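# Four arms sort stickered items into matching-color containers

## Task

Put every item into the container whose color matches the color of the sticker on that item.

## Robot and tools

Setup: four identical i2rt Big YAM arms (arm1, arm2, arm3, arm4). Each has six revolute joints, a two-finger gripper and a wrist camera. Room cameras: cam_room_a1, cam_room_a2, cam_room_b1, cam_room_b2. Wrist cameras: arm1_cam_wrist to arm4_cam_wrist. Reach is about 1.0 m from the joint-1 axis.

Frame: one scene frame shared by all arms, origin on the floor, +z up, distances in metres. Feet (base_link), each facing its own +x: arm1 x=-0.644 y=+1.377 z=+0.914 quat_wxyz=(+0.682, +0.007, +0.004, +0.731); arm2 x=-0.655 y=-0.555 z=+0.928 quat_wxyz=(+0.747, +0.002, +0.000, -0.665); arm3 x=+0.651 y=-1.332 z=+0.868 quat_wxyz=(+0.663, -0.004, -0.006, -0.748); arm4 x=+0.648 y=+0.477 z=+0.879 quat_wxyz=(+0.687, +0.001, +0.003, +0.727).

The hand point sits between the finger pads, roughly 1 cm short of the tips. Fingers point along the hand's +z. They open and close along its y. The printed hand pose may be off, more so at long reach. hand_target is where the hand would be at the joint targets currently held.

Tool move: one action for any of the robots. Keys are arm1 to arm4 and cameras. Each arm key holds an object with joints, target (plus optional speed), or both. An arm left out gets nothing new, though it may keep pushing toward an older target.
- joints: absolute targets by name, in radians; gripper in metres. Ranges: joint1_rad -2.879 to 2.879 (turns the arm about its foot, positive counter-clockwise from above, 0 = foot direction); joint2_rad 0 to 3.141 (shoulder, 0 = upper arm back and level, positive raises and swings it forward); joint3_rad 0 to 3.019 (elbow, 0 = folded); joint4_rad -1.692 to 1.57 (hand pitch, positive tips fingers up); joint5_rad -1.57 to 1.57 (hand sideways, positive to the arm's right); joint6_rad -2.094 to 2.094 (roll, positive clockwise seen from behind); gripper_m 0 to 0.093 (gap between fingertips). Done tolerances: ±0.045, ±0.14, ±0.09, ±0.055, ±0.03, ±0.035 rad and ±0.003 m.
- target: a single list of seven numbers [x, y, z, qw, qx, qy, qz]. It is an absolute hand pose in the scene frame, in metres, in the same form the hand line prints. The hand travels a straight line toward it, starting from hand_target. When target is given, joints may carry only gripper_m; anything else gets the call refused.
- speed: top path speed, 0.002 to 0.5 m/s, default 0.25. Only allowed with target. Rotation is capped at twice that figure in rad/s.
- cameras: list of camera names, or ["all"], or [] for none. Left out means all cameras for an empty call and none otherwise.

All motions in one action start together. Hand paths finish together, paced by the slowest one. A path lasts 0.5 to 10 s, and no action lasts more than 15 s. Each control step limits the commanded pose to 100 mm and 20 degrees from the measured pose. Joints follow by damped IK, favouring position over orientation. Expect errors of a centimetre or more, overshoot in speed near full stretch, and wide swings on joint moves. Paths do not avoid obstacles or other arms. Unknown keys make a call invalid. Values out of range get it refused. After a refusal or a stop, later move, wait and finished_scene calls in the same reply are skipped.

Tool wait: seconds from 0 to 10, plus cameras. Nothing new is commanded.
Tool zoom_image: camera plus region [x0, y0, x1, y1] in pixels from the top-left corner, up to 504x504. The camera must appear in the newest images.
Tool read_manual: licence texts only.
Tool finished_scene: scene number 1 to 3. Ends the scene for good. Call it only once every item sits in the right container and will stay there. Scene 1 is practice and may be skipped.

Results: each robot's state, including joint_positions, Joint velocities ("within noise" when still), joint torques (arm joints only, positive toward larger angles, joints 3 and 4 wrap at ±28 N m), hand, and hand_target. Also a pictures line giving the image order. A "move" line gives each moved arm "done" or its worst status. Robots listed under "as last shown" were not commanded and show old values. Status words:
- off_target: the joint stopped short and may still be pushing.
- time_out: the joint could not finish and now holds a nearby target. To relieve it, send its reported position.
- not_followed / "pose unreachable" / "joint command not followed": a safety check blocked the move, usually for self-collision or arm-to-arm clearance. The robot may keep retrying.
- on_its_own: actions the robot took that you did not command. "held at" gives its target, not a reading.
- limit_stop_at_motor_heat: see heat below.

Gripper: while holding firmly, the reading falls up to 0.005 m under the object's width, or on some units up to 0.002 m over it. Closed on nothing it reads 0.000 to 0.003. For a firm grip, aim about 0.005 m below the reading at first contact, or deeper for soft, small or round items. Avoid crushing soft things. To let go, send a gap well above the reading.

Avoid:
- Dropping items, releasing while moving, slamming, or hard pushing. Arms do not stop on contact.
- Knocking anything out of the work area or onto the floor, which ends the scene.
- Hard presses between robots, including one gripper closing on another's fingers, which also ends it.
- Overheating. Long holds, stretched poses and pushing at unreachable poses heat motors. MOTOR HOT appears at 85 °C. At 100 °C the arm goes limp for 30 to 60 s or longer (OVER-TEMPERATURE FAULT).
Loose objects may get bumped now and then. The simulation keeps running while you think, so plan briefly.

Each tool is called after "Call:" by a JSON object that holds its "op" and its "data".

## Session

Call:
{"op": "move", "data": {"arm1": {"joints": {"joint1_rad": 1.5, "joint2_rad": 0.6, "joint3_rad": 1.5, "joint4_rad": -1.5, "joint5_rad": 0, "joint6_rad": 0}}, "arm2": {"joints": {"joint1_rad": -1.69, "joint2_rad": 0.6, "joint3_rad": 1.5, "joint4_rad": -1.5, "joint5_rad": 0, "joint6_rad": 0}}, "arm3": {"joints": {"joint1_rad": 1.69, "joint2_rad": 0.6, "joint3_rad": 1.5, "joint4_rad": -1.5, "joint5_rad": 0, "joint6_rad": 0}}, "arm4": {"joints": {"joint1_rad": -1.63, "joint2_rad": 0.6, "joint3_rad": 1.5, "joint4_rad": -1.5, "joint5_rad": 0, "joint6_rad": 0}}, "cameras": ["all"]}}

Scene clock: 1.93 s.
Joint torques (N m): arm1=[-1.2 4.25 11.67 1.21 -0.03 -0.05] | arm2=[0.26 1.96 9.73 1.78 0.04 -0.08] | arm3=[2.02 2.49 11.04 1.2 0.05 -0.11] | arm4=[0.67 1.85 8.68 0.84 0.11 0.17]
Motor temperatures (°C): arm1=[20 23 27 23 21 21 21] | arm2=[23 24 26 22 22 20 23] | arm3=[24 23 23 23 24 23 23] | arm4=[22 22 24 22 24 21 24]
Heat: arm1: hottest joint3_rad 27 °C; arm2: hottest joint3_rad 26 °C; arm3: hottest joint1_rad 24 °C; arm4: hottest joint3_rad 24 °C.
move: arm1 done; arm2 done; arm3 done; arm4 done
Joint velocities: within noise
arm1.joint_positions: joint1_rad=+1.492 joint2_rad=+0.602 joint3_rad=+1.462 joint4_rad=-1.491 joint5_rad=+0.000 joint6_rad=+0.008 gripper_m=+0.09398
arm1.joint_status: all done
arm1.hand: x=-0.8309 y=+1.3783 z=+1.4623 quat_wxyz=(-0.002, +0.888, -0.007, -0.460) (m; scene frame)
arm1.hand_target: x=-0.8229 y=+1.3767 z=+1.4776 quat_wxyz=(-0.002, +0.881, -0.001, -0.473) (m; scene frame)
arm1.hand_status: not commanded
arm2.joint_positions: joint1_rad=-1.685 joint2_rad=+0.598 joint3_rad=+1.485 joint4_rad=-1.486 joint5_rad=-0.001 joint6_rad=+0.014 gripper_m=+0.09400
arm2.joint_status: all done
arm2.hand: x=-0.8475 y=-0.5574 z=+1.4851 quat_wxyz=(-0.003, -0.885, +0.004, +0.466) (m; scene frame)
arm2.hand_target: x=-0.8441 y=-0.5562 z=+1.4884 quat_wxyz=(+0.002, -0.885, +0.000, +0.466) (m; scene frame)
arm2.hand_status: not commanded
arm3.joint_positions: joint1_rad=+1.679 joint2_rad=+0.603 joint3_rad=+1.456 joint4_rad=-1.492 joint5_rad=+0.000 joint6_rad=+0.007 gripper_m=+0.09398
arm3.joint_status: all done
arm3.hand: x=+0.8474 y=-1.3271 z=+1.4100 quat_wxyz=(-0.450, -0.006, -0.893, +0.007) (m; scene frame)
arm3.hand_target: x=+0.8384 y=-1.3247 z=+1.4284 quat_wxyz=(-0.467, +0.002, -0.884, +0.006) (m; scene frame)
arm3.hand_status: not commanded
arm4.joint_positions: joint1_rad=-1.626 joint2_rad=+0.611 joint3_rad=+1.472 joint4_rad=-1.487 joint5_rad=-0.001 joint6_rad=-0.013 gripper_m=+0.09399
arm4.joint_status: all done
arm4.hand: x=+0.8492 y=+0.4793 z=+1.4273 quat_wxyz=(-0.453, +0.008, -0.891, +0.004) (m; scene frame)
arm4.hand_target: x=+0.8387 y=+0.4782 z=+1.4390 quat_wxyz=(-0.464, +0.000, -0.886, +0.002) (m; scene frame)
arm4.hand_status: not commanded
pictures: arm1_cam_wrist, arm2_cam_wrist, arm3_cam_wrist, arm4_cam_wrist, cam_room_a1, cam_room_a2, cam_room_b1, cam_room_b2
Images, in order (width x height): arm1_cam_wrist 672x504, arm2_cam_wrist 672x504, arm3_cam_wrist 672x504, arm4_cam_wrist 672x504, cam_room_a1 672x504, cam_room_a2 672x504, cam_room_b1 672x504, cam_room_b2 672x504.

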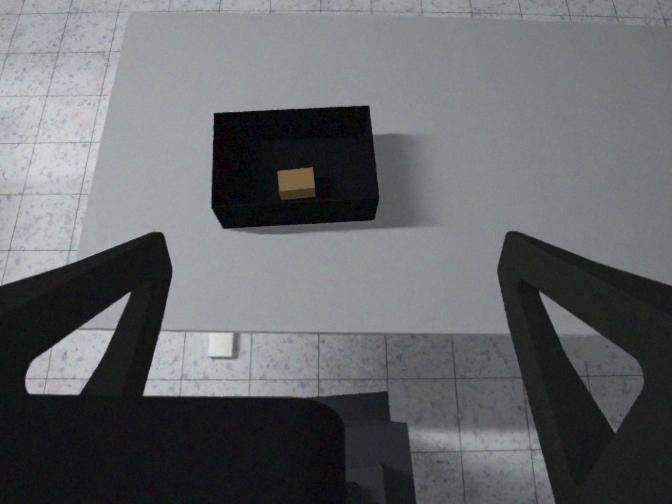

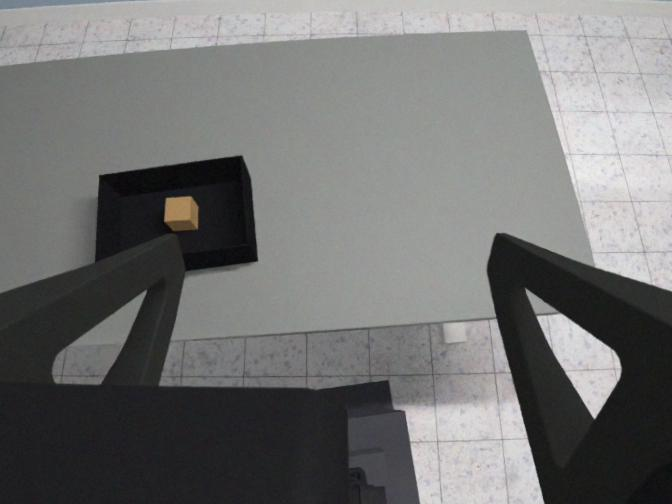

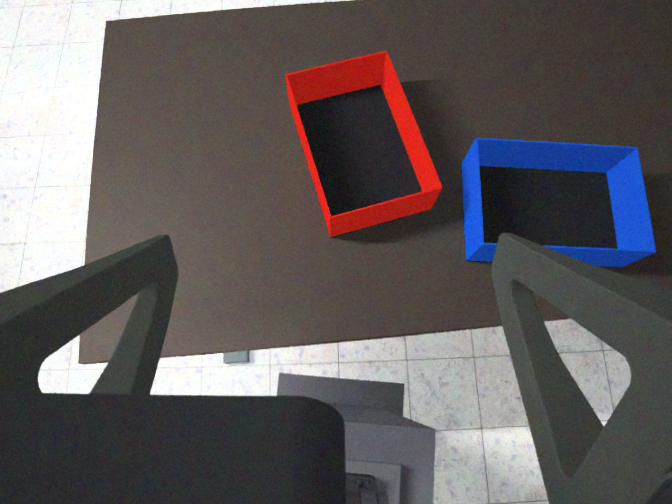

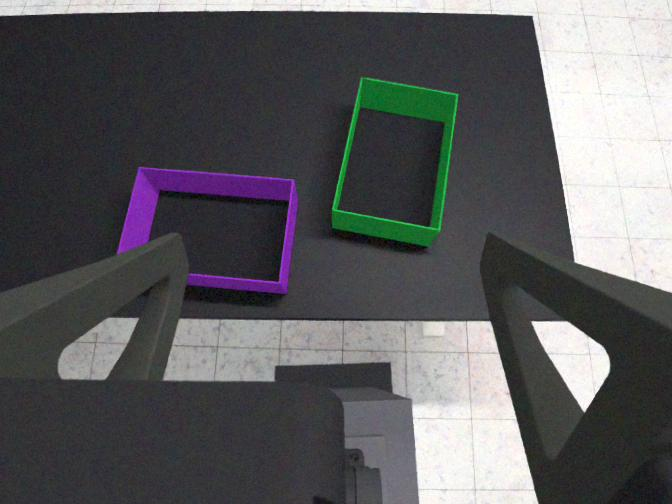

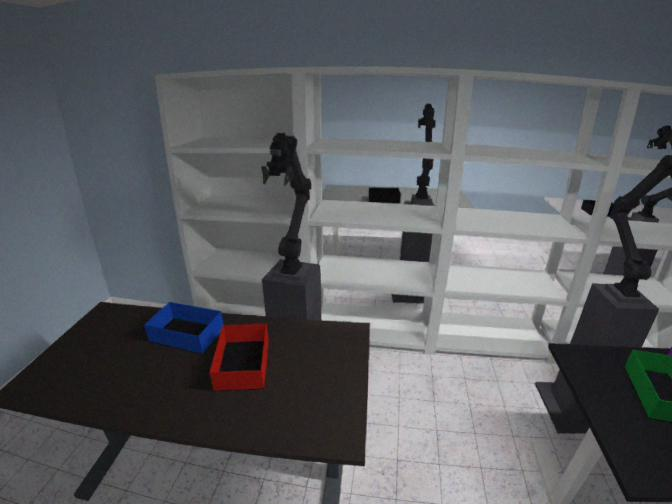

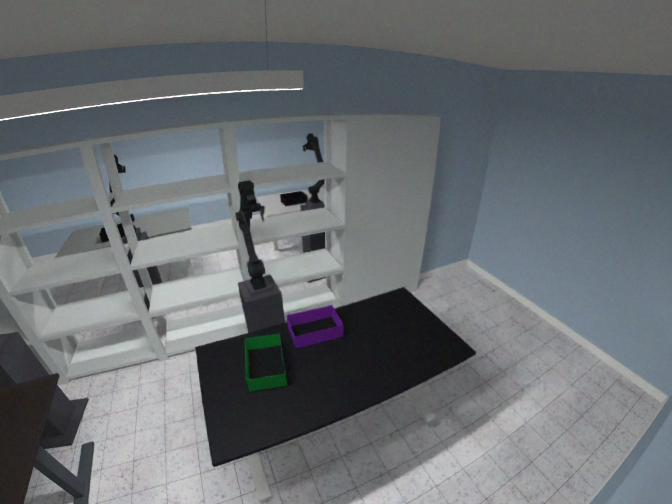

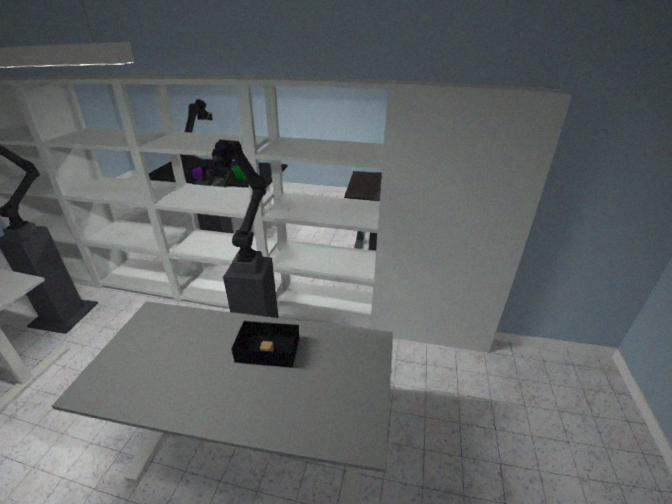

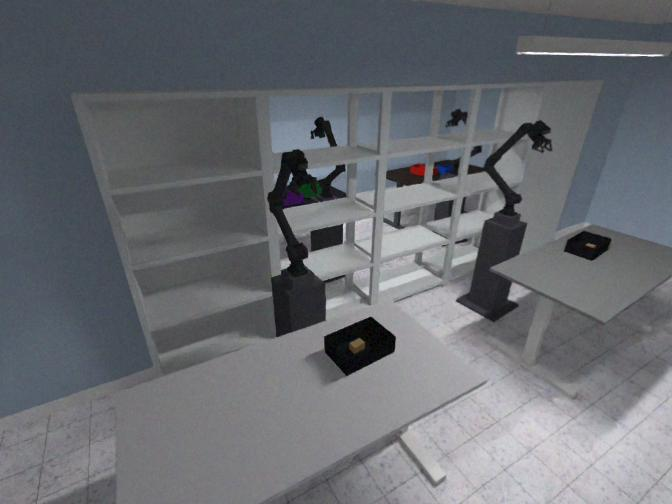

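Call:
{"op": "zoom_image", "data": {"camera": "arm1_cam_wrist", "region": [250, 150, 350, 225]}}

Call:
{"op": "zoom_image", "data": {"camera": "arm2_cam_wrist", "region": [130, 175, 230, 250]}}

Call:
{"op": "zoom_image", "data": {"camera": "cam_room_b1", "region": [215, 310, 315, 385]}}

Call:
{"op": "zoom_image", "data": {"camera": "cam_room_b2", "region": [310, 310, 410, 385]}}

Scaled by 5.040.

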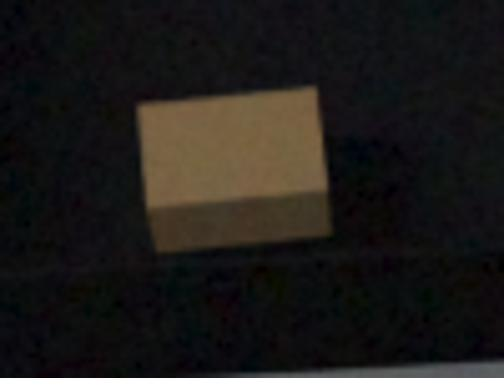

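Scaled by 5.040.

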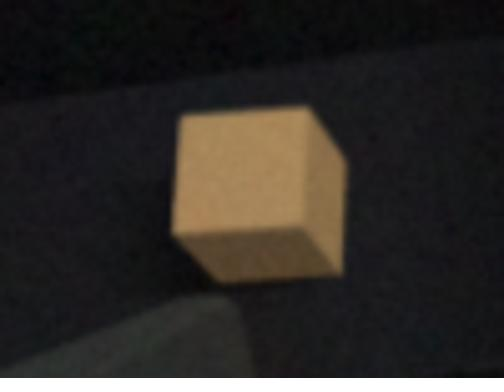

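Scaled by 5.040.

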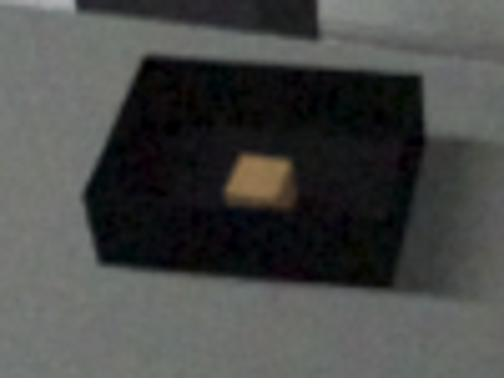

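Scaled by 5.040.

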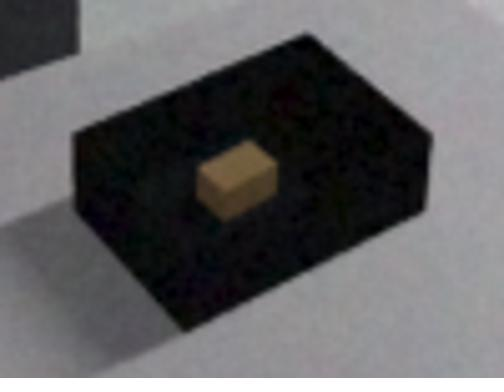

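Call:
{"op": "move", "data": {"arm1": {"target": [-1.197, 1.309, 0.888, -0.0100, -0.9802, -0.0513, 0.1905]}, "arm2": {"target": [-1.167, -0.855, 0.882, -0.0083, -0.9806, -0.0428, 0.1906]}}}

Call:
{"op": "wait", "data": {"seconds": 0.3, "cameras": ["arm1_cam_wrist", "arm2_cam_wrist"]}}

Scene clock: 43.80 s.
Joint torques (N m): arm1=[-0.5 -13.33 11.45 1.42 -0.06 -0.03] | arm2=[1.49 -18.02 11.74 1.78 0.04 0.22] | arm3=[2.02 2.43 11.07 1.26 0.06 -0.11] | arm4=[0.79 1.61 8.79 0.79 0.16 0.17]
Motor temperatures (°C): arm1=[20 23 32 23 21 21 21] | arm2=[23 24 28 22 22 20 23] | arm3=[24 23 26 23 24 23 23] | arm4=[22 22 29 22 24 21 24]
Heat: arm1: hottest joint3_rad 32 °C; arm2: hottest joint3_rad 28 °C; arm3: hottest joint3_rad 26 °C; arm4: hottest joint3_rad 29 °C.
move: arm1 off_target; arm2 off_target
Joint velocities: within noise
arm1.joint_positions: joint1_rad=+1.616 joint2_rad=+1.884 joint3_rad=+1.034 joint4_rad=-0.411 joint5_rad=+0.005 joint6_rad=+0.029 gripper_m=+0.09398
arm1.joint_status: not commanded
arm1.hand: x=-1.1714 y=+1.3186 z=+0.8710 quat_wxyz=(+0.007, +0.986, +0.042, -0.162) (m; scene frame)
arm1.hand_target: x=-1.1957 y=+1.3090 z=+0.8889 quat_wxyz=(+0.010, +0.980, +0.051, -0.190) (m; scene frame)
arm1.hand_status: off_target (0.032 m and 3.5 deg from the pose sent, 0.685 m and 33.4 deg at the start)
arm2.joint_positions: joint1_rad=-1.115 joint2_rad=+1.966 joint3_rad=+1.167 joint4_rad=-0.467 joint5_rad=+0.180 joint6_rad=+0.449 gripper_m=+0.09400
arm2.joint_status: not commanded
arm2.hand: x=-1.1505 y=-0.8378 z=+0.8744 quat_wxyz=(+0.005, -0.984, -0.048, +0.174) (m; scene frame)
arm2.hand_target: x=-1.1660 y=-0.8547 z=+0.8826 quat_wxyz=(-0.009, -0.981, -0.043, +0.190) (m; scene frame)
arm2.hand_status: off_target (0.025 m and 2.5 deg from the pose sent, 0.745 m and 34.0 deg at the start)
arm3, arm4: as last shown
pictures: none

Scene clock: 44.10 s.
Joint torques (N m): arm1=[-0.67 -13.16 11.71 1.36 -0.03 -0.05] | arm2=[1.44 -18.14 11.77 1.74 0.03 0.22] | arm3=[2.02 2.43 11.04 1.25 0.04 -0.11] | arm4=[0.62 1.73 8.68 0.75 0.15 0.18]
Motor temperatures (°C): arm1=[20 23 32 23 21 21 21] | arm2=[23 24 29 22 22 20 23] | arm3=[24 23 26 23 24 23 23] | arm4=[22 22 29 22 24 21 24]
Heat: arm1: hottest joint3_rad 32 °C; arm2: hottest joint3_rad 29 °C; arm3: hottest joint3_rad 26 °C; arm4: hottest joint3_rad 29 °C.
Joint velocities: within noise
arm1.joint_positions: joint1_rad=+1.616 joint2_rad=+1.884 joint3_rad=+1.034 joint4_rad=-0.411 joint5_rad=+0.005 joint6_rad=+0.029 gripper_m=+0.09398
arm1.joint_status: not commanded
arm1.hand: x=-1.1714 y=+1.3186 z=+0.8710 quat_wxyz=(+0.007, +0.986, +0.042, -0.162) (m; scene frame)
arm1.hand_target: x=-1.1957 y=+1.3090 z=+0.8889 quat_wxyz=(+0.010, +0.980, +0.051, -0.190) (m; scene frame)
arm1.hand_status: off_target (0.032 m and 3.5 deg from the pose sent, 0.685 m and 33.4 deg at the start)
arm2.joint_positions: joint1_rad=-1.115 joint2_rad=+1.966 joint3_rad=+1.167 joint4_rad=-0.467 joint5_rad=+0.180 joint6_rad=+0.449 gripper_m=+0.09400
arm2.joint_status: not commanded
arm2.hand: x=-1.1505 y=-0.8378 z=+0.8744 quat_wxyz=(+0.005, -0.984, -0.048, +0.174) (m; scene frame)
arm2.hand_target: x=-1.1660 y=-0.8547 z=+0.8826 quat_wxyz=(-0.009, -0.981, -0.043, +0.190) (m; scene frame)
arm2.hand_status: off_target (0.025 m and 2.5 deg from the pose sent, 0.745 m and 34.0 deg at the start)
arm3.joint_positions: joint1_rad=+1.679 joint2_rad=+0.603 joint3_rad=+1.456 joint4_rad=-1.492 joint5_rad=+0.000 joint6_rad=+0.007 gripper_m=+0.09398
arm3.joint_status: not commanded
arm3.hand: x=+0.8474 y=-1.3271 z=+1.4100 quat_wxyz=(-0.450, -0.006, -0.893, +0.007) (m; scene frame)
arm3.hand_target: x=+0.8384 y=-1.3247 z=+1.4284 quat_wxyz=(-0.467, +0.002, -0.884, +0.006) (m; scene frame)
arm3.hand_status: not commanded
arm4.joint_positions: joint1_rad=-1.626 joint2_rad=+0.611 joint3_rad=+1.472 joint4_rad=-1.487 joint5_rad=-0.001 joint6_rad=-0.013 gripper_m=+0.09399
arm4.joint_status: not commanded
arm4.hand: x=+0.8492 y=+0.4793 z=+1.4273 quat_wxyz=(-0.453, +0.008, -0.891, +0.004) (m; scene frame)
arm4.hand_target: x=+0.8387 y=+0.4782 z=+1.4390 quat_wxyz=(-0.464, +0.000, -0.886, +0.002) (m; scene frame)
arm4.hand_status: not commanded
wait: 0.30 s; at rest by 0.27 s
pictures: arm1_cam_wrist, arm2_cam_wrist
Images, in order (width x height): arm1_cam_wrist 672x504, arm2_cam_wrist 672x504.

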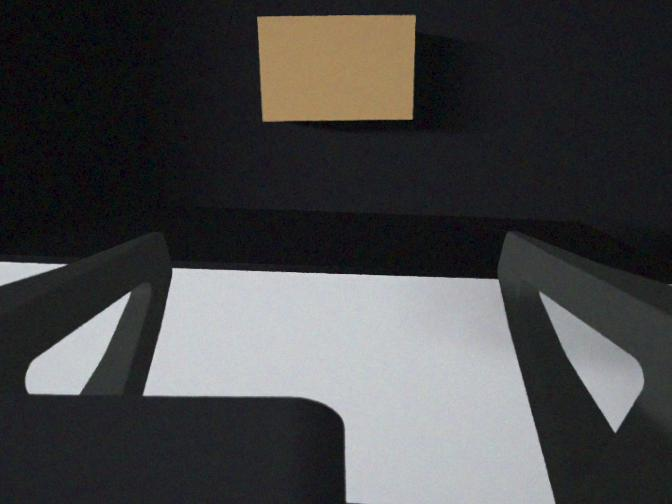

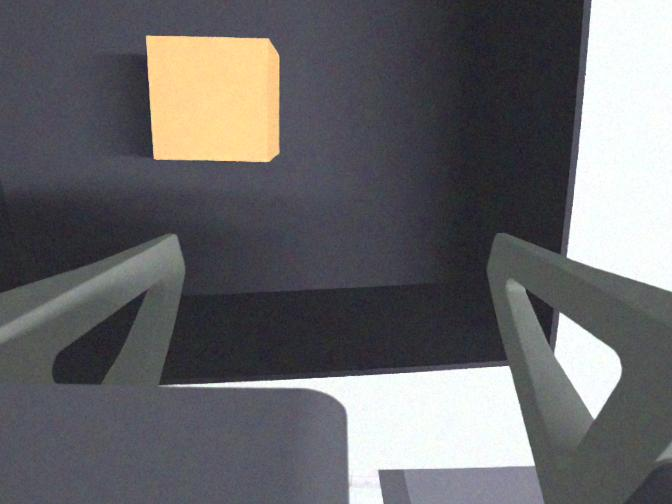

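Call:
{"op": "move", "data": {"arm1": {"target": [-1.231, 1.309, 0.800, -0.0100, -0.9802, -0.0513, 0.1905], "speed": 0.15}, "arm2": {"target": [-1.190, -0.905, 0.800, -0.0083, -0.9806, -0.0428, 0.1906], "speed": 0.15}}}

Call:
{"op": "wait", "data": {"seconds": 0.2, "cameras": ["arm1_cam_wrist", "arm2_cam_wrist"]}}

Scene clock: 74.00 s.
Joint torques (N m): arm1=[-0.91 -14.27 10.35 1.48 -0.02 -0.06] | arm2=[1.08 -19.6 11.12 1.94 0.37 0.21] | arm3=[1.96 2.32 11.06 1.26 0.05 -0.12] | arm4=[0.5 1.26 8.76 0.87 0.13 0.16]
Motor temperatures (°C): arm1=[20 24 32 23 21 21 21] | arm2=[23 26 32 22 22 20 23] | arm3=[24 23 27 23 24 23 23] | arm4=[22 22 31 22 24 21 24]
Heat: arm1: hottest joint3_rad 32 °C; arm2: hottest joint3_rad 32 °C; arm3: hottest joint3_rad 27 °C; arm4: hottest joint3_rad 31 °C.
move: arm1 off_target; arm2 off_target
Joint velocities: within noise
arm1.joint_positions: joint1_rad=+1.616 joint2_rad=+2.114 joint3_rad=+1.130 joint4_rad=-0.267 joint5_rad=+0.003 joint6_rad=+0.022 gripper_m=+0.09398
arm1.joint_status: not commanded
arm1.hand: x=-1.2064 y=+1.3145 z=+0.7904 quat_wxyz=(+0.008, +0.985, +0.045, -0.166) (m; scene frame)
arm1.hand_target: x=-1.2300 y=+1.3090 z=+0.8009 quat_wxyz=(+0.010, +0.980, +0.051, -0.191) (m; scene frame)
arm1.hand_status: off_target (0.027 m and 2.9 deg from the pose sent, 0.093 m and 3.5 deg at the start)
arm2.joint_positions: joint1_rad=-1.061 joint2_rad=+2.197 joint3_rad=+1.330 joint4_rad=-0.400 joint5_rad=+0.190 joint6_rad=+0.497 gripper_m=+0.09400
arm2.joint_status: not commanded
arm2.hand: x=-1.1751 y=-0.8911 z=+0.8007 quat_wxyz=(+0.001, -0.983, -0.050, +0.176) (m; scene frame)
arm2.hand_target: x=-1.1892 y=-0.9046 z=+0.8007 quat_wxyz=(-0.009, -0.981, -0.043, +0.191) (m; scene frame)
arm2.hand_status: off_target (0.020 m and 2.1 deg from the pose sent, 0.108 m and 2.5 deg at the start)
arm3, arm4: as last shown
pictures: none

Scene clock: 74.20 s.
Joint torques (N m): arm1=[-1.38 -14.27 10.39 1.47 0.02 -0.07] | arm2=[1.08 -19.6 11.14 1.95 0.37 0.22] | arm3=[1.96 2.43 11.04 1.24 0.04 -0.12] | arm4=[0.32 1.67 8.8 0.8 0.14 0.19]
Motor temperatures (°C): arm1=[20 24 32 23 21 21 21] | arm2=[23 26 32 22 22 20 23] | arm3=[24 23 27 23 24 23 23] | arm4=[22 22 31 22 24 21 24]
Heat: arm1: hottest joint3_rad 32 °C; arm2: hottest joint3_rad 32 °C; arm3: hottest joint3_rad 27 °C; arm4: hottest joint3_rad 31 °C.
Joint velocities: within noise
arm1.joint_positions: joint1_rad=+1.616 joint2_rad=+2.114 joint3_rad=+1.130 joint4_rad=-0.267 joint5_rad=+0.003 joint6_rad=+0.022 gripper_m=+0.09398
arm1.joint_status: not commanded
arm1.hand: x=-1.2064 y=+1.3145 z=+0.7904 quat_wxyz=(+0.008, +0.985, +0.045, -0.166) (m; scene frame)
arm1.hand_target: x=-1.2300 y=+1.3090 z=+0.8009 quat_wxyz=(+0.010, +0.980, +0.051, -0.191) (m; scene frame)
arm1.hand_status: off_target (0.027 m and 2.9 deg from the pose sent, 0.093 m and 3.5 deg at the start)
arm2.joint_positions: joint1_rad=-1.061 joint2_rad=+2.197 joint3_rad=+1.330 joint4_rad=-0.400 joint5_rad=+0.190 joint6_rad=+0.497 gripper_m=+0.09400
arm2.joint_status: not commanded
arm2.hand: x=-1.1751 y=-0.8911 z=+0.8007 quat_wxyz=(+0.001, -0.983, -0.050, +0.176) (m; scene frame)
arm2.hand_target: x=-1.1892 y=-0.9046 z=+0.8007 quat_wxyz=(-0.009, -0.981, -0.043, +0.191) (m; scene frame)
arm2.hand_status: off_target (0.020 m and 2.1 deg from the pose sent, 0.108 m and 2.5 deg at the start)
arm3.joint_positions: joint1_rad=+1.679 joint2_rad=+0.603 joint3_rad=+1.456 joint4_rad=-1.492 joint5_rad=+0.000 joint6_rad=+0.007 gripper_m=+0.09398
arm3.joint_status: not commanded
arm3.hand: x=+0.8474 y=-1.3271 z=+1.4100 quat_wxyz=(-0.450, -0.006, -0.893, +0.007) (m; scene frame)
arm3.hand_target: x=+0.8384 y=-1.3247 z=+1.4284 quat_wxyz=(-0.467, +0.002, -0.884, +0.006) (m; scene frame)
arm3.hand_status: not commanded
arm4.joint_positions: joint1_rad=-1.626 joint2_rad=+0.611 joint3_rad=+1.472 joint4_rad=-1.487 joint5_rad=-0.001 joint6_rad=-0.013 gripper_m=+0.09399
arm4.joint_status: not commanded
arm4.hand: x=+0.8492 y=+0.4793 z=+1.4273 quat_wxyz=(-0.453, +0.008, -0.891, +0.004) (m; scene frame)
arm4.hand_target: x=+0.8387 y=+0.4782 z=+1.4390 quat_wxyz=(-0.464, +0.000, -0.886, +0.002) (m; scene frame)
arm4.hand_status: not commanded
wait: 0.20 s; no rest
pictures: arm1_cam_wrist, arm2_cam_wrist
Images, in order (width x height): arm1_cam_wrist 672x504, arm2_cam_wrist 672x504.

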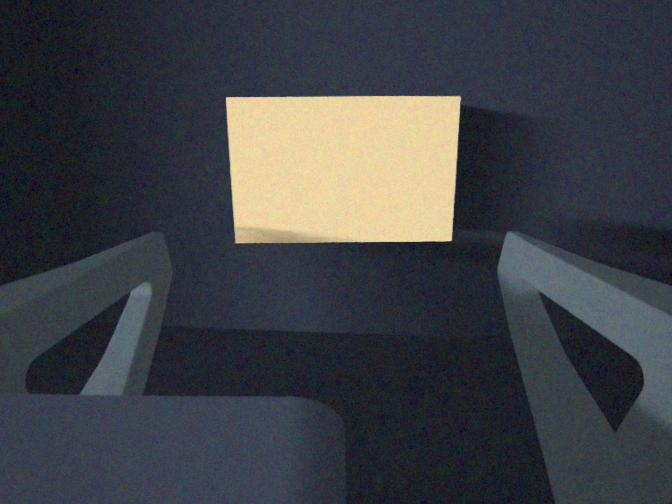

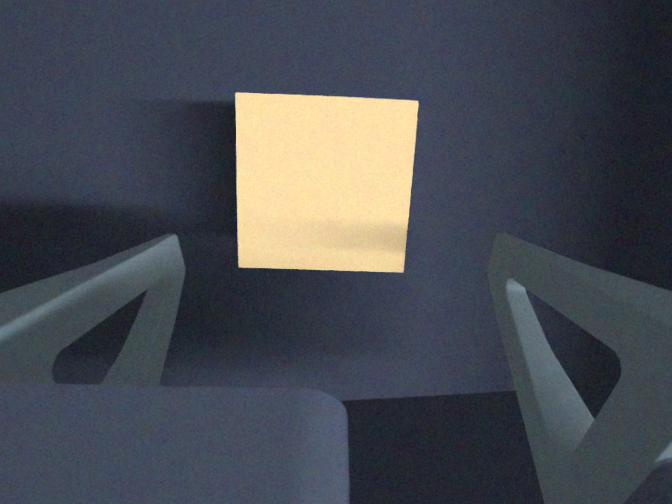

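Call:
{"op": "move", "data": {"arm1": {"target": [-1.2555, 1.309, 0.755, -0.0100, -0.9802, -0.0513, 0.1905], "speed": 0.12}, "arm2": {"target": [-1.212, -0.909, 0.749, -0.0083, -0.9806, -0.0428, 0.1906], "speed": 0.12}, "cameras": ["arm1_cam_wrist", "arm2_cam_wrist"]}}

Call:
{"op": "move", "data": {"arm1": {"joints": {"gripper_m": 0.055}}, "arm2": {"joints": {"gripper_m": 0.04}}, "cameras": ["arm1_cam_wrist", "arm2_cam_wrist"]}}

Scene clock: 92.80 s.
Joint torques (N m): arm1=[-1.61 -16.09 9.88 1.58 -0.11 -0.02] | arm2=[-0.09 -20.84 10.67 1.91 0.15 0.06] | arm3=[2.14 2.49 11.03 1.25 0.05 -0.11] | arm4=[0.79 1.67 8.69 0.81 0.12 0.18]
Motor temperatures (°C): arm1=[20 25 32 23 21 21 21] | arm2=[23 26 32 22 22 20 23] | arm3=[24 23 28 23 24 23 23] | arm4=[22 22 31 22 24 21 24]
Heat: arm1: hottest joint3_rad 32 °C; arm2: hottest joint3_rad 32 °C; arm3: hottest joint3_rad 28 °C; arm4: hottest joint3_rad 31 °C.
move: arm1 off_target; arm2 off_target
Joint velocities: within noise
arm1.joint_positions: joint1_rad=+1.616 joint2_rad=+2.249 joint3_rad=+1.226 joint4_rad=-0.228 joint5_rad=+0.001 joint6_rad=+0.017 gripper_m=+0.09398
arm1.joint_status: not commanded
arm1.hand: x=-1.2312 y=+1.3116 z=+0.7462 quat_wxyz=(+0.008, +0.985, +0.048, -0.167) (m; scene frame)
arm1.hand_target: x=-1.2545 y=+1.3091 z=+0.7559 quat_wxyz=(+0.010, +0.980, +0.051, -0.190) (m; scene frame)
arm1.hand_status: off_target (0.026 m and 2.8 deg from the pose sent, 0.061 m and 2.9 deg at the start)
arm2.joint_positions: joint1_rad=-1.062 joint2_rad=+2.333 joint3_rad=+1.425 joint4_rad=-0.355 joint5_rad=+0.190 joint6_rad=+0.498 gripper_m=+0.09400
arm2.joint_status: not commanded
arm2.hand: x=-1.1938 y=-0.9034 z=+0.7512 quat_wxyz=(+0.000, -0.983, -0.048, +0.178) (m; scene frame)
arm2.hand_target: x=-1.2113 y=-0.9084 z=+0.7496 quat_wxyz=(-0.008, -0.981, -0.043, +0.191) (m; scene frame)
arm2.hand_status: off_target (0.019 m and 1.8 deg from the pose sent, 0.066 m and 2.1 deg at the start)
arm3, arm4: as last shown
pictures: arm1_cam_wrist, arm2_cam_wrist
Images, in order (width x height): arm1_cam_wrist 672x504, arm2_cam_wrist 672x504.

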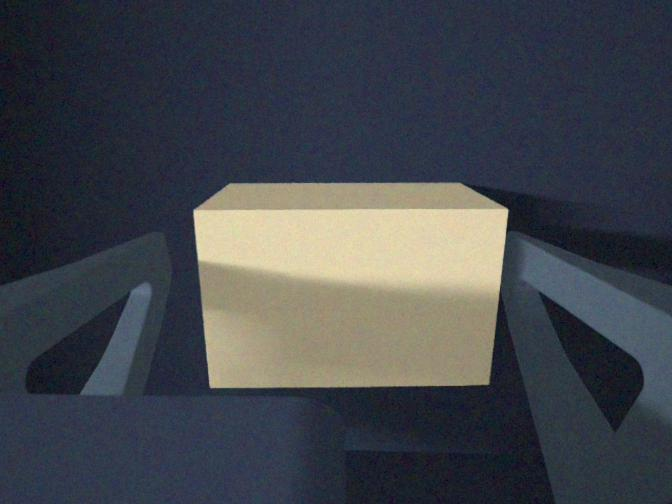

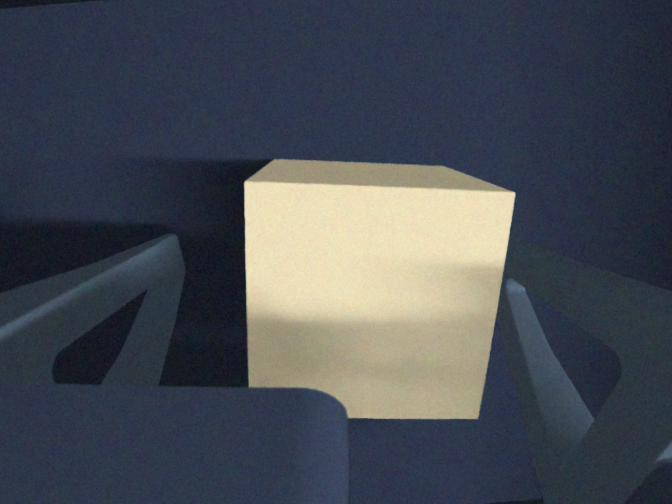

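Scene clock: 93.40 s.
Joint torques (N m): arm1=[-1.79 -15.62 9.78 1.58 -0.04 -0.02] | arm2=[-0.03 -20.78 10.59 1.92 0.17 0.06] | arm3=[2.02 2.37 11.06 1.22 0.05 -0.11] | arm4=[0.32 2.2 8.69 0.8 0.19 0.16]
Motor temperatures (°C): arm1=[20 25 32 23 21 21 21] | arm2=[23 26 32 22 22 20 23] | arm3=[24 23 28 23 24 23 23] | arm4=[22 22 31 22 24 21 24]
Heat: arm1: hottest joint3_rad 32 °C; arm2: hottest joint3_rad 32 °C; arm3: hottest joint3_rad 28 °C; arm4: hottest joint3_rad 31 °C.
move: arm1 off_target; arm2 off_target
Joint velocities: within noise
arm1.joint_positions: joint1_rad=+1.616 joint2_rad=+2.249 joint3_rad=+1.226 joint4_rad=-0.227 joint5_rad=+0.001 joint6_rad=+0.017 gripper_m=+0.06889
arm1.joint_status: gripper_m off_target (ended at +0.06892, target +0.05500)
arm1.hand: x=-1.2315 y=+1.3115 z=+0.7463 quat_wxyz=(+0.008, +0.985, +0.048, -0.167) (m; scene frame)
arm1.hand_target: x=-1.2545 y=+1.3091 z=+0.7559 quat_wxyz=(+0.010, +0.980, +0.051, -0.191) (m; scene frame)
arm1.hand_status: not commanded
arm2.joint_positions: joint1_rad=-1.062 joint2_rad=+2.333 joint3_rad=+1.426 joint4_rad=-0.355 joint5_rad=+0.190 joint6_rad=+0.498 gripper_m=+0.05327
arm2.joint_status: gripper_m off_target (ended at +0.05329, target +0.04000)
arm2.hand: x=-1.1943 y=-0.9038 z=+0.7515 quat_wxyz=(-0.001, -0.983, -0.048, +0.179) (m; scene frame)
arm2.hand_target: x=-1.2114 y=-0.9085 z=+0.7496 quat_wxyz=(-0.008, -0.981, -0.043, +0.191) (m; scene frame)
arm2.hand_status: not commanded
arm3, arm4: as last shown
pictures: arm1_cam_wrist, arm2_cam_wrist
Images, in order (width x height): arm1_cam_wrist 672x504, arm2_cam_wrist 672x504.

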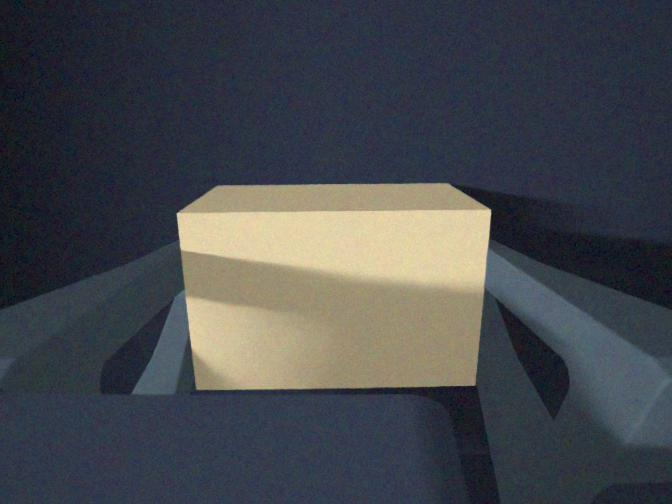

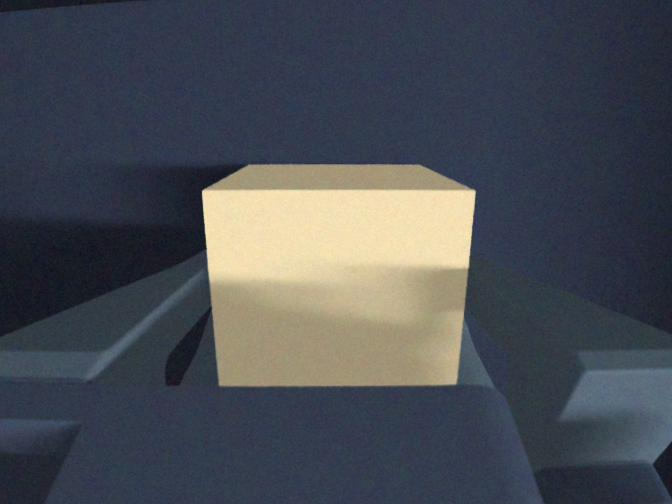

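Call:
{"op": "move", "data": {"arm1": {"target": [-1.235, 1.312, 0.95, -0.0100, -0.9802, -0.0513, 0.1905], "speed": 0.25}, "arm2": {"target": [-1.205, -0.905, 0.95, -0.0083, -0.9806, -0.0428, 0.1906], "speed": 0.25}}}

Call:
{"op": "move", "data": {"arm1": {"joints": {"joint1_rad": 1.5, "joint2_rad": 0.6, "joint3_rad": 1.4, "joint4_rad": -0.4, "joint5_rad": 0, "joint6_rad": 0}}, "arm2": {"joints": {"joint1_rad": -1.69, "joint2_rad": 0.6, "joint3_rad": 1.4, "joint4_rad": -0.4, "joint5_rad": 0, "joint6_rad": 0}}}}

Call:
{"op": "wait", "data": {"seconds": 0.2, "cameras": ["cam_room_b1", "cam_room_b2"]}}

Call:
{"op": "zoom_image", "data": {"camera": "cam_room_b1", "region": [190, 120, 310, 210]}}

Call:
{"op": "zoom_image", "data": {"camera": "cam_room_b2", "region": [240, 120, 380, 225]}}

Scene clock: 103.80 s.
Joint torques (N m): arm1=[-1.73 -15.27 11.37 0.8 -0.06 -0.01] | arm2=[0.09 -21.77 12.74 0.85 0.18 0.06] | arm3=[2.02 2.2 11.1 1.26 0.04 -0.12] | arm4=[0.56 1.9 8.8 0.81 0.15 0.19]
Motor temperatures (°C): arm1=[20 25 32 23 21 21 21] | arm2=[23 26 33 22 22 20 23] | arm3=[24 23 28 23 24 23 23] | arm4=[22 22 32 22 24 21 24]
Heat: arm1: hottest joint3_rad 32 °C; arm2: hottest joint3_rad 33 °C; arm3: hottest joint3_rad 28 °C; arm4: hottest joint3_rad 32 °C.
move: arm1 off_target; arm2 off_target
Joint velocities: within noise
arm1.joint_positions: joint1_rad=+1.616 joint2_rad=+1.866 joint3_rad=+1.221 joint4_rad=-0.584 joint5_rad=+0.000 joint6_rad=+0.015 gripper_m=+0.06889
arm1.joint_status: not commanded
arm1.hand: x=-1.2241 y=+1.3114 z=+0.9342 quat_wxyz=(+0.009, +0.983, +0.049, -0.177) (m; scene frame)
arm1.hand_target: x=-1.2346 y=+1.3120 z=+0.9499 quat_wxyz=(+0.010, +0.980, +0.051, -0.191) (m; scene frame)
arm1.hand_status: off_target (0.019 m and 1.6 deg from the pose sent, 0.204 m and 2.8 deg at the start)
arm2.joint_positions: joint1_rad=-1.062 joint2_rad=+2.001 joint3_rad=+1.426 joint4_rad=-0.687 joint5_rad=+0.190 joint6_rad=+0.498 gripper_m=+0.05327
arm2.joint_status: not commanded
arm2.hand: x=-1.1898 y=-0.9009 z=+0.9332 quat_wxyz=(-0.001, -0.983, -0.048, +0.178) (m; scene frame)
arm2.hand_target: x=-1.2045 y=-0.9047 z=+0.9503 quat_wxyz=(-0.008, -0.981, -0.043, +0.191) (m; scene frame)
arm2.hand_status: off_target (0.023 m and 1.8 deg from the pose sent, 0.199 m and 1.8 deg at the start)
arm3, arm4: as last shown
pictures: none

Scene clock: 105.67 s.
Joint torques (N m): arm1=[-0.26 4.89 9.2 1.72 -0.03 -0.05] | arm2=[0.85 1.67 8.95 2.41 -0.04 -0.08] | arm3=[2.08 2.37 11.06 1.2 0.05 -0.12] | arm4=[0.26 1.44 8.68 0.84 0.13 0.16]
Motor temperatures (°C): arm1=[20 25 33 23 21 21 22] | arm2=[23 26 32 22 22 20 23] | arm3=[24 23 28 23 24 23 23] | arm4=[22 22 32 22 24 21 24]
Heat: arm1: hottest joint3_rad 33 °C; arm2: hottest joint3_rad 32 °C; arm3: hottest joint3_rad 28 °C; arm4: hottest joint3_rad 32 °C.
move: arm1 done; arm2 done
Joint velocities: within noise
arm1.joint_positions: joint1_rad=+1.491 joint2_rad=+0.592 joint3_rad=+1.394 joint4_rad=-0.406 joint5_rad=+0.001 joint6_rad=+0.007 gripper_m=+0.06889
arm1.joint_status: all done
arm1.hand: x=-0.8701 y=+1.3784 z=+1.6849 quat_wxyz=(-0.002, +0.548, -0.004, -0.836) (m; scene frame)
arm1.hand_target: x=-0.8719 y=+1.3762 z=+1.6879 quat_wxyz=(-0.002, +0.546, +0.001, -0.838) (m; scene frame)
arm1.hand_status: not commanded
arm2.joint_positions: joint1_rad=-1.691 joint2_rad=+0.596 joint3_rad=+1.400 joint4_rad=-0.405 joint5_rad=+0.000 joint6_rad=+0.014 gripper_m=+0.05325
arm2.joint_status: all done
arm2.hand: x=-0.8949 y=-0.5564 z=+1.6977 quat_wxyz=(-0.004, -0.554, +0.004, +0.833) (m; scene frame)
arm2.hand_target: x=-0.8970 y=-0.5568 z=+1.6977 quat_wxyz=(+0.002, -0.553, -0.001, +0.833) (m; scene frame)
arm2.hand_status: not commanded
arm3, arm4: as last shown
pictures: none

Scene clock: 105.87 s.
Joint torques (N m): arm1=[-1.2 5.42 9.17 1.7 -0.02 -0.07] | arm2=[0.79 1.73 8.94 2.43 -0.05 -0.08] | arm3=[2.14 2.37 11.07 1.26 0.06 -0.12] | arm4=[0.67 1.79 8.75 0.91 0.14 0.14]
Motor temperatures (°C): arm1=[20 25 33 23 21 21 22] | arm2=[23 26 32 22 22 20 23] | arm3=[24 23 28 23 24 23 23] | arm4=[22 22 32 22 24 21 24]
Heat: arm1: hottest joint3_rad 33 °C; arm2: hottest joint3_rad 32 °C; arm3: hottest joint3_rad 28 °C; arm4: hottest joint3_rad 32 °C.
Joint velocities: within noise
arm1.joint_positions: joint1_rad=+1.491 joint2_rad=+0.592 joint3_rad=+1.394 joint4_rad=-0.406 joint5_rad=+0.001 joint6_rad=+0.007 gripper_m=+0.06889
arm1.joint_status: all done
arm1.hand: x=-0.8701 y=+1.3784 z=+1.6849 quat_wxyz=(-0.002, +0.548, -0.004, -0.836) (m; scene frame)
arm1.hand_target: x=-0.8719 y=+1.3762 z=+1.6879 quat_wxyz=(-0.002, +0.546, +0.001, -0.838) (m; scene frame)
arm1.hand_status: not commanded
arm2.joint_positions: joint1_rad=-1.691 joint2_rad=+0.596 joint3_rad=+1.400 joint4_rad=-0.405 joint5_rad=+0.000 joint6_rad=+0.014 gripper_m=+0.05325
arm2.joint_status: all done
arm2.hand: x=-0.8949 y=-0.5564 z=+1.6977 quat_wxyz=(-0.004, -0.554, +0.004, +0.833) (m; scene frame)
arm2.hand_target: x=-0.8970 y=-0.5568 z=+1.6977 quat_wxyz=(+0.002, -0.553, -0.001, +0.833) (m; scene frame)
arm2.hand_status: not commanded
arm3.joint_positions: joint1_rad=+1.679 joint2_rad=+0.603 joint3_rad=+1.456 joint4_rad=-1.492 joint5_rad=+0.000 joint6_rad=+0.007 gripper_m=+0.09398
arm3.joint_status: not commanded
arm3.hand: x=+0.8474 y=-1.3271 z=+1.4100 quat_wxyz=(-0.450, -0.006, -0.893, +0.007) (m; scene frame)
arm3.hand_target: x=+0.8384 y=-1.3247 z=+1.4284 quat_wxyz=(-0.467, +0.002, -0.884, +0.006) (m; scene frame)
arm3.hand_status: not commanded
arm4.joint_positions: joint1_rad=-1.626 joint2_rad=+0.611 joint3_rad=+1.472 joint4_rad=-1.487 joint5_rad=-0.001 joint6_rad=-0.013 gripper_m=+0.09399
arm4.joint_status: not commanded
arm4.hand: x=+0.8492 y=+0.4793 z=+1.4273 quat_wxyz=(-0.453, +0.008, -0.891, +0.004) (m; scene frame)
arm4.hand_target: x=+0.8387 y=+0.4782 z=+1.4390 quat_wxyz=(-0.464, +0.000, -0.886, +0.002) (m; scene frame)
arm4.hand_status: not commanded
wait: 0.20 s; no rest
pictures: cam_room_b1, cam_room_b2
Images, in order (width x height): cam_room_b1 672x504, cam_room_b2 672x504.

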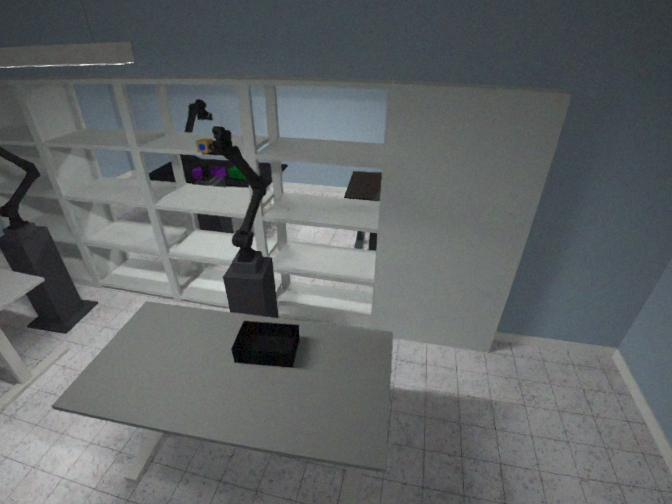

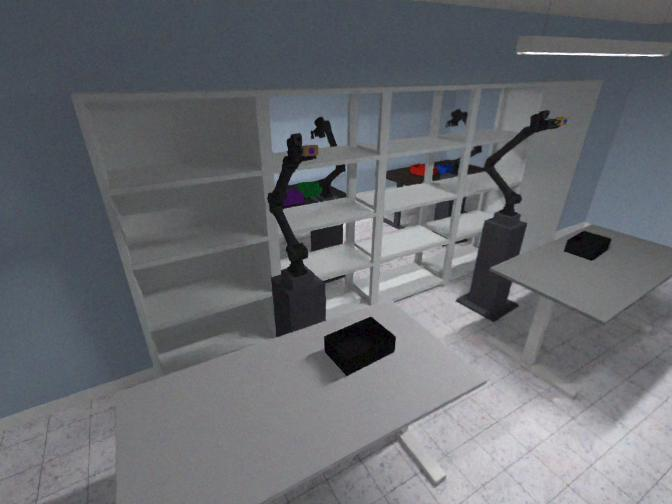

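Scaled by 4.200.

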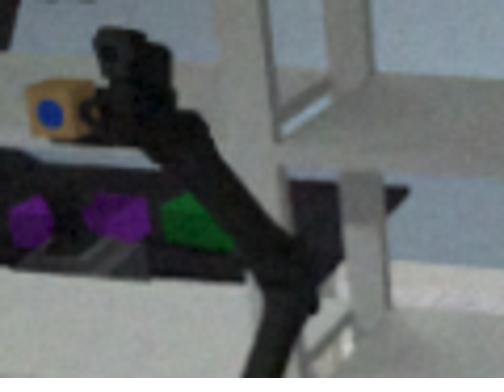

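Scaled by 3.600.

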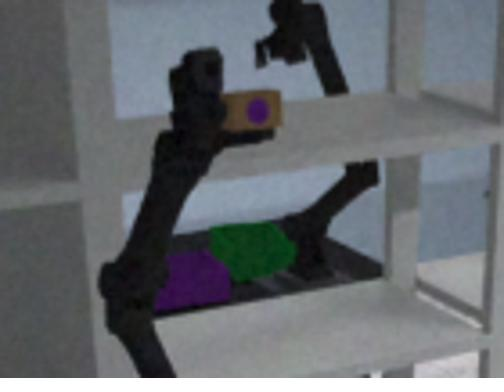

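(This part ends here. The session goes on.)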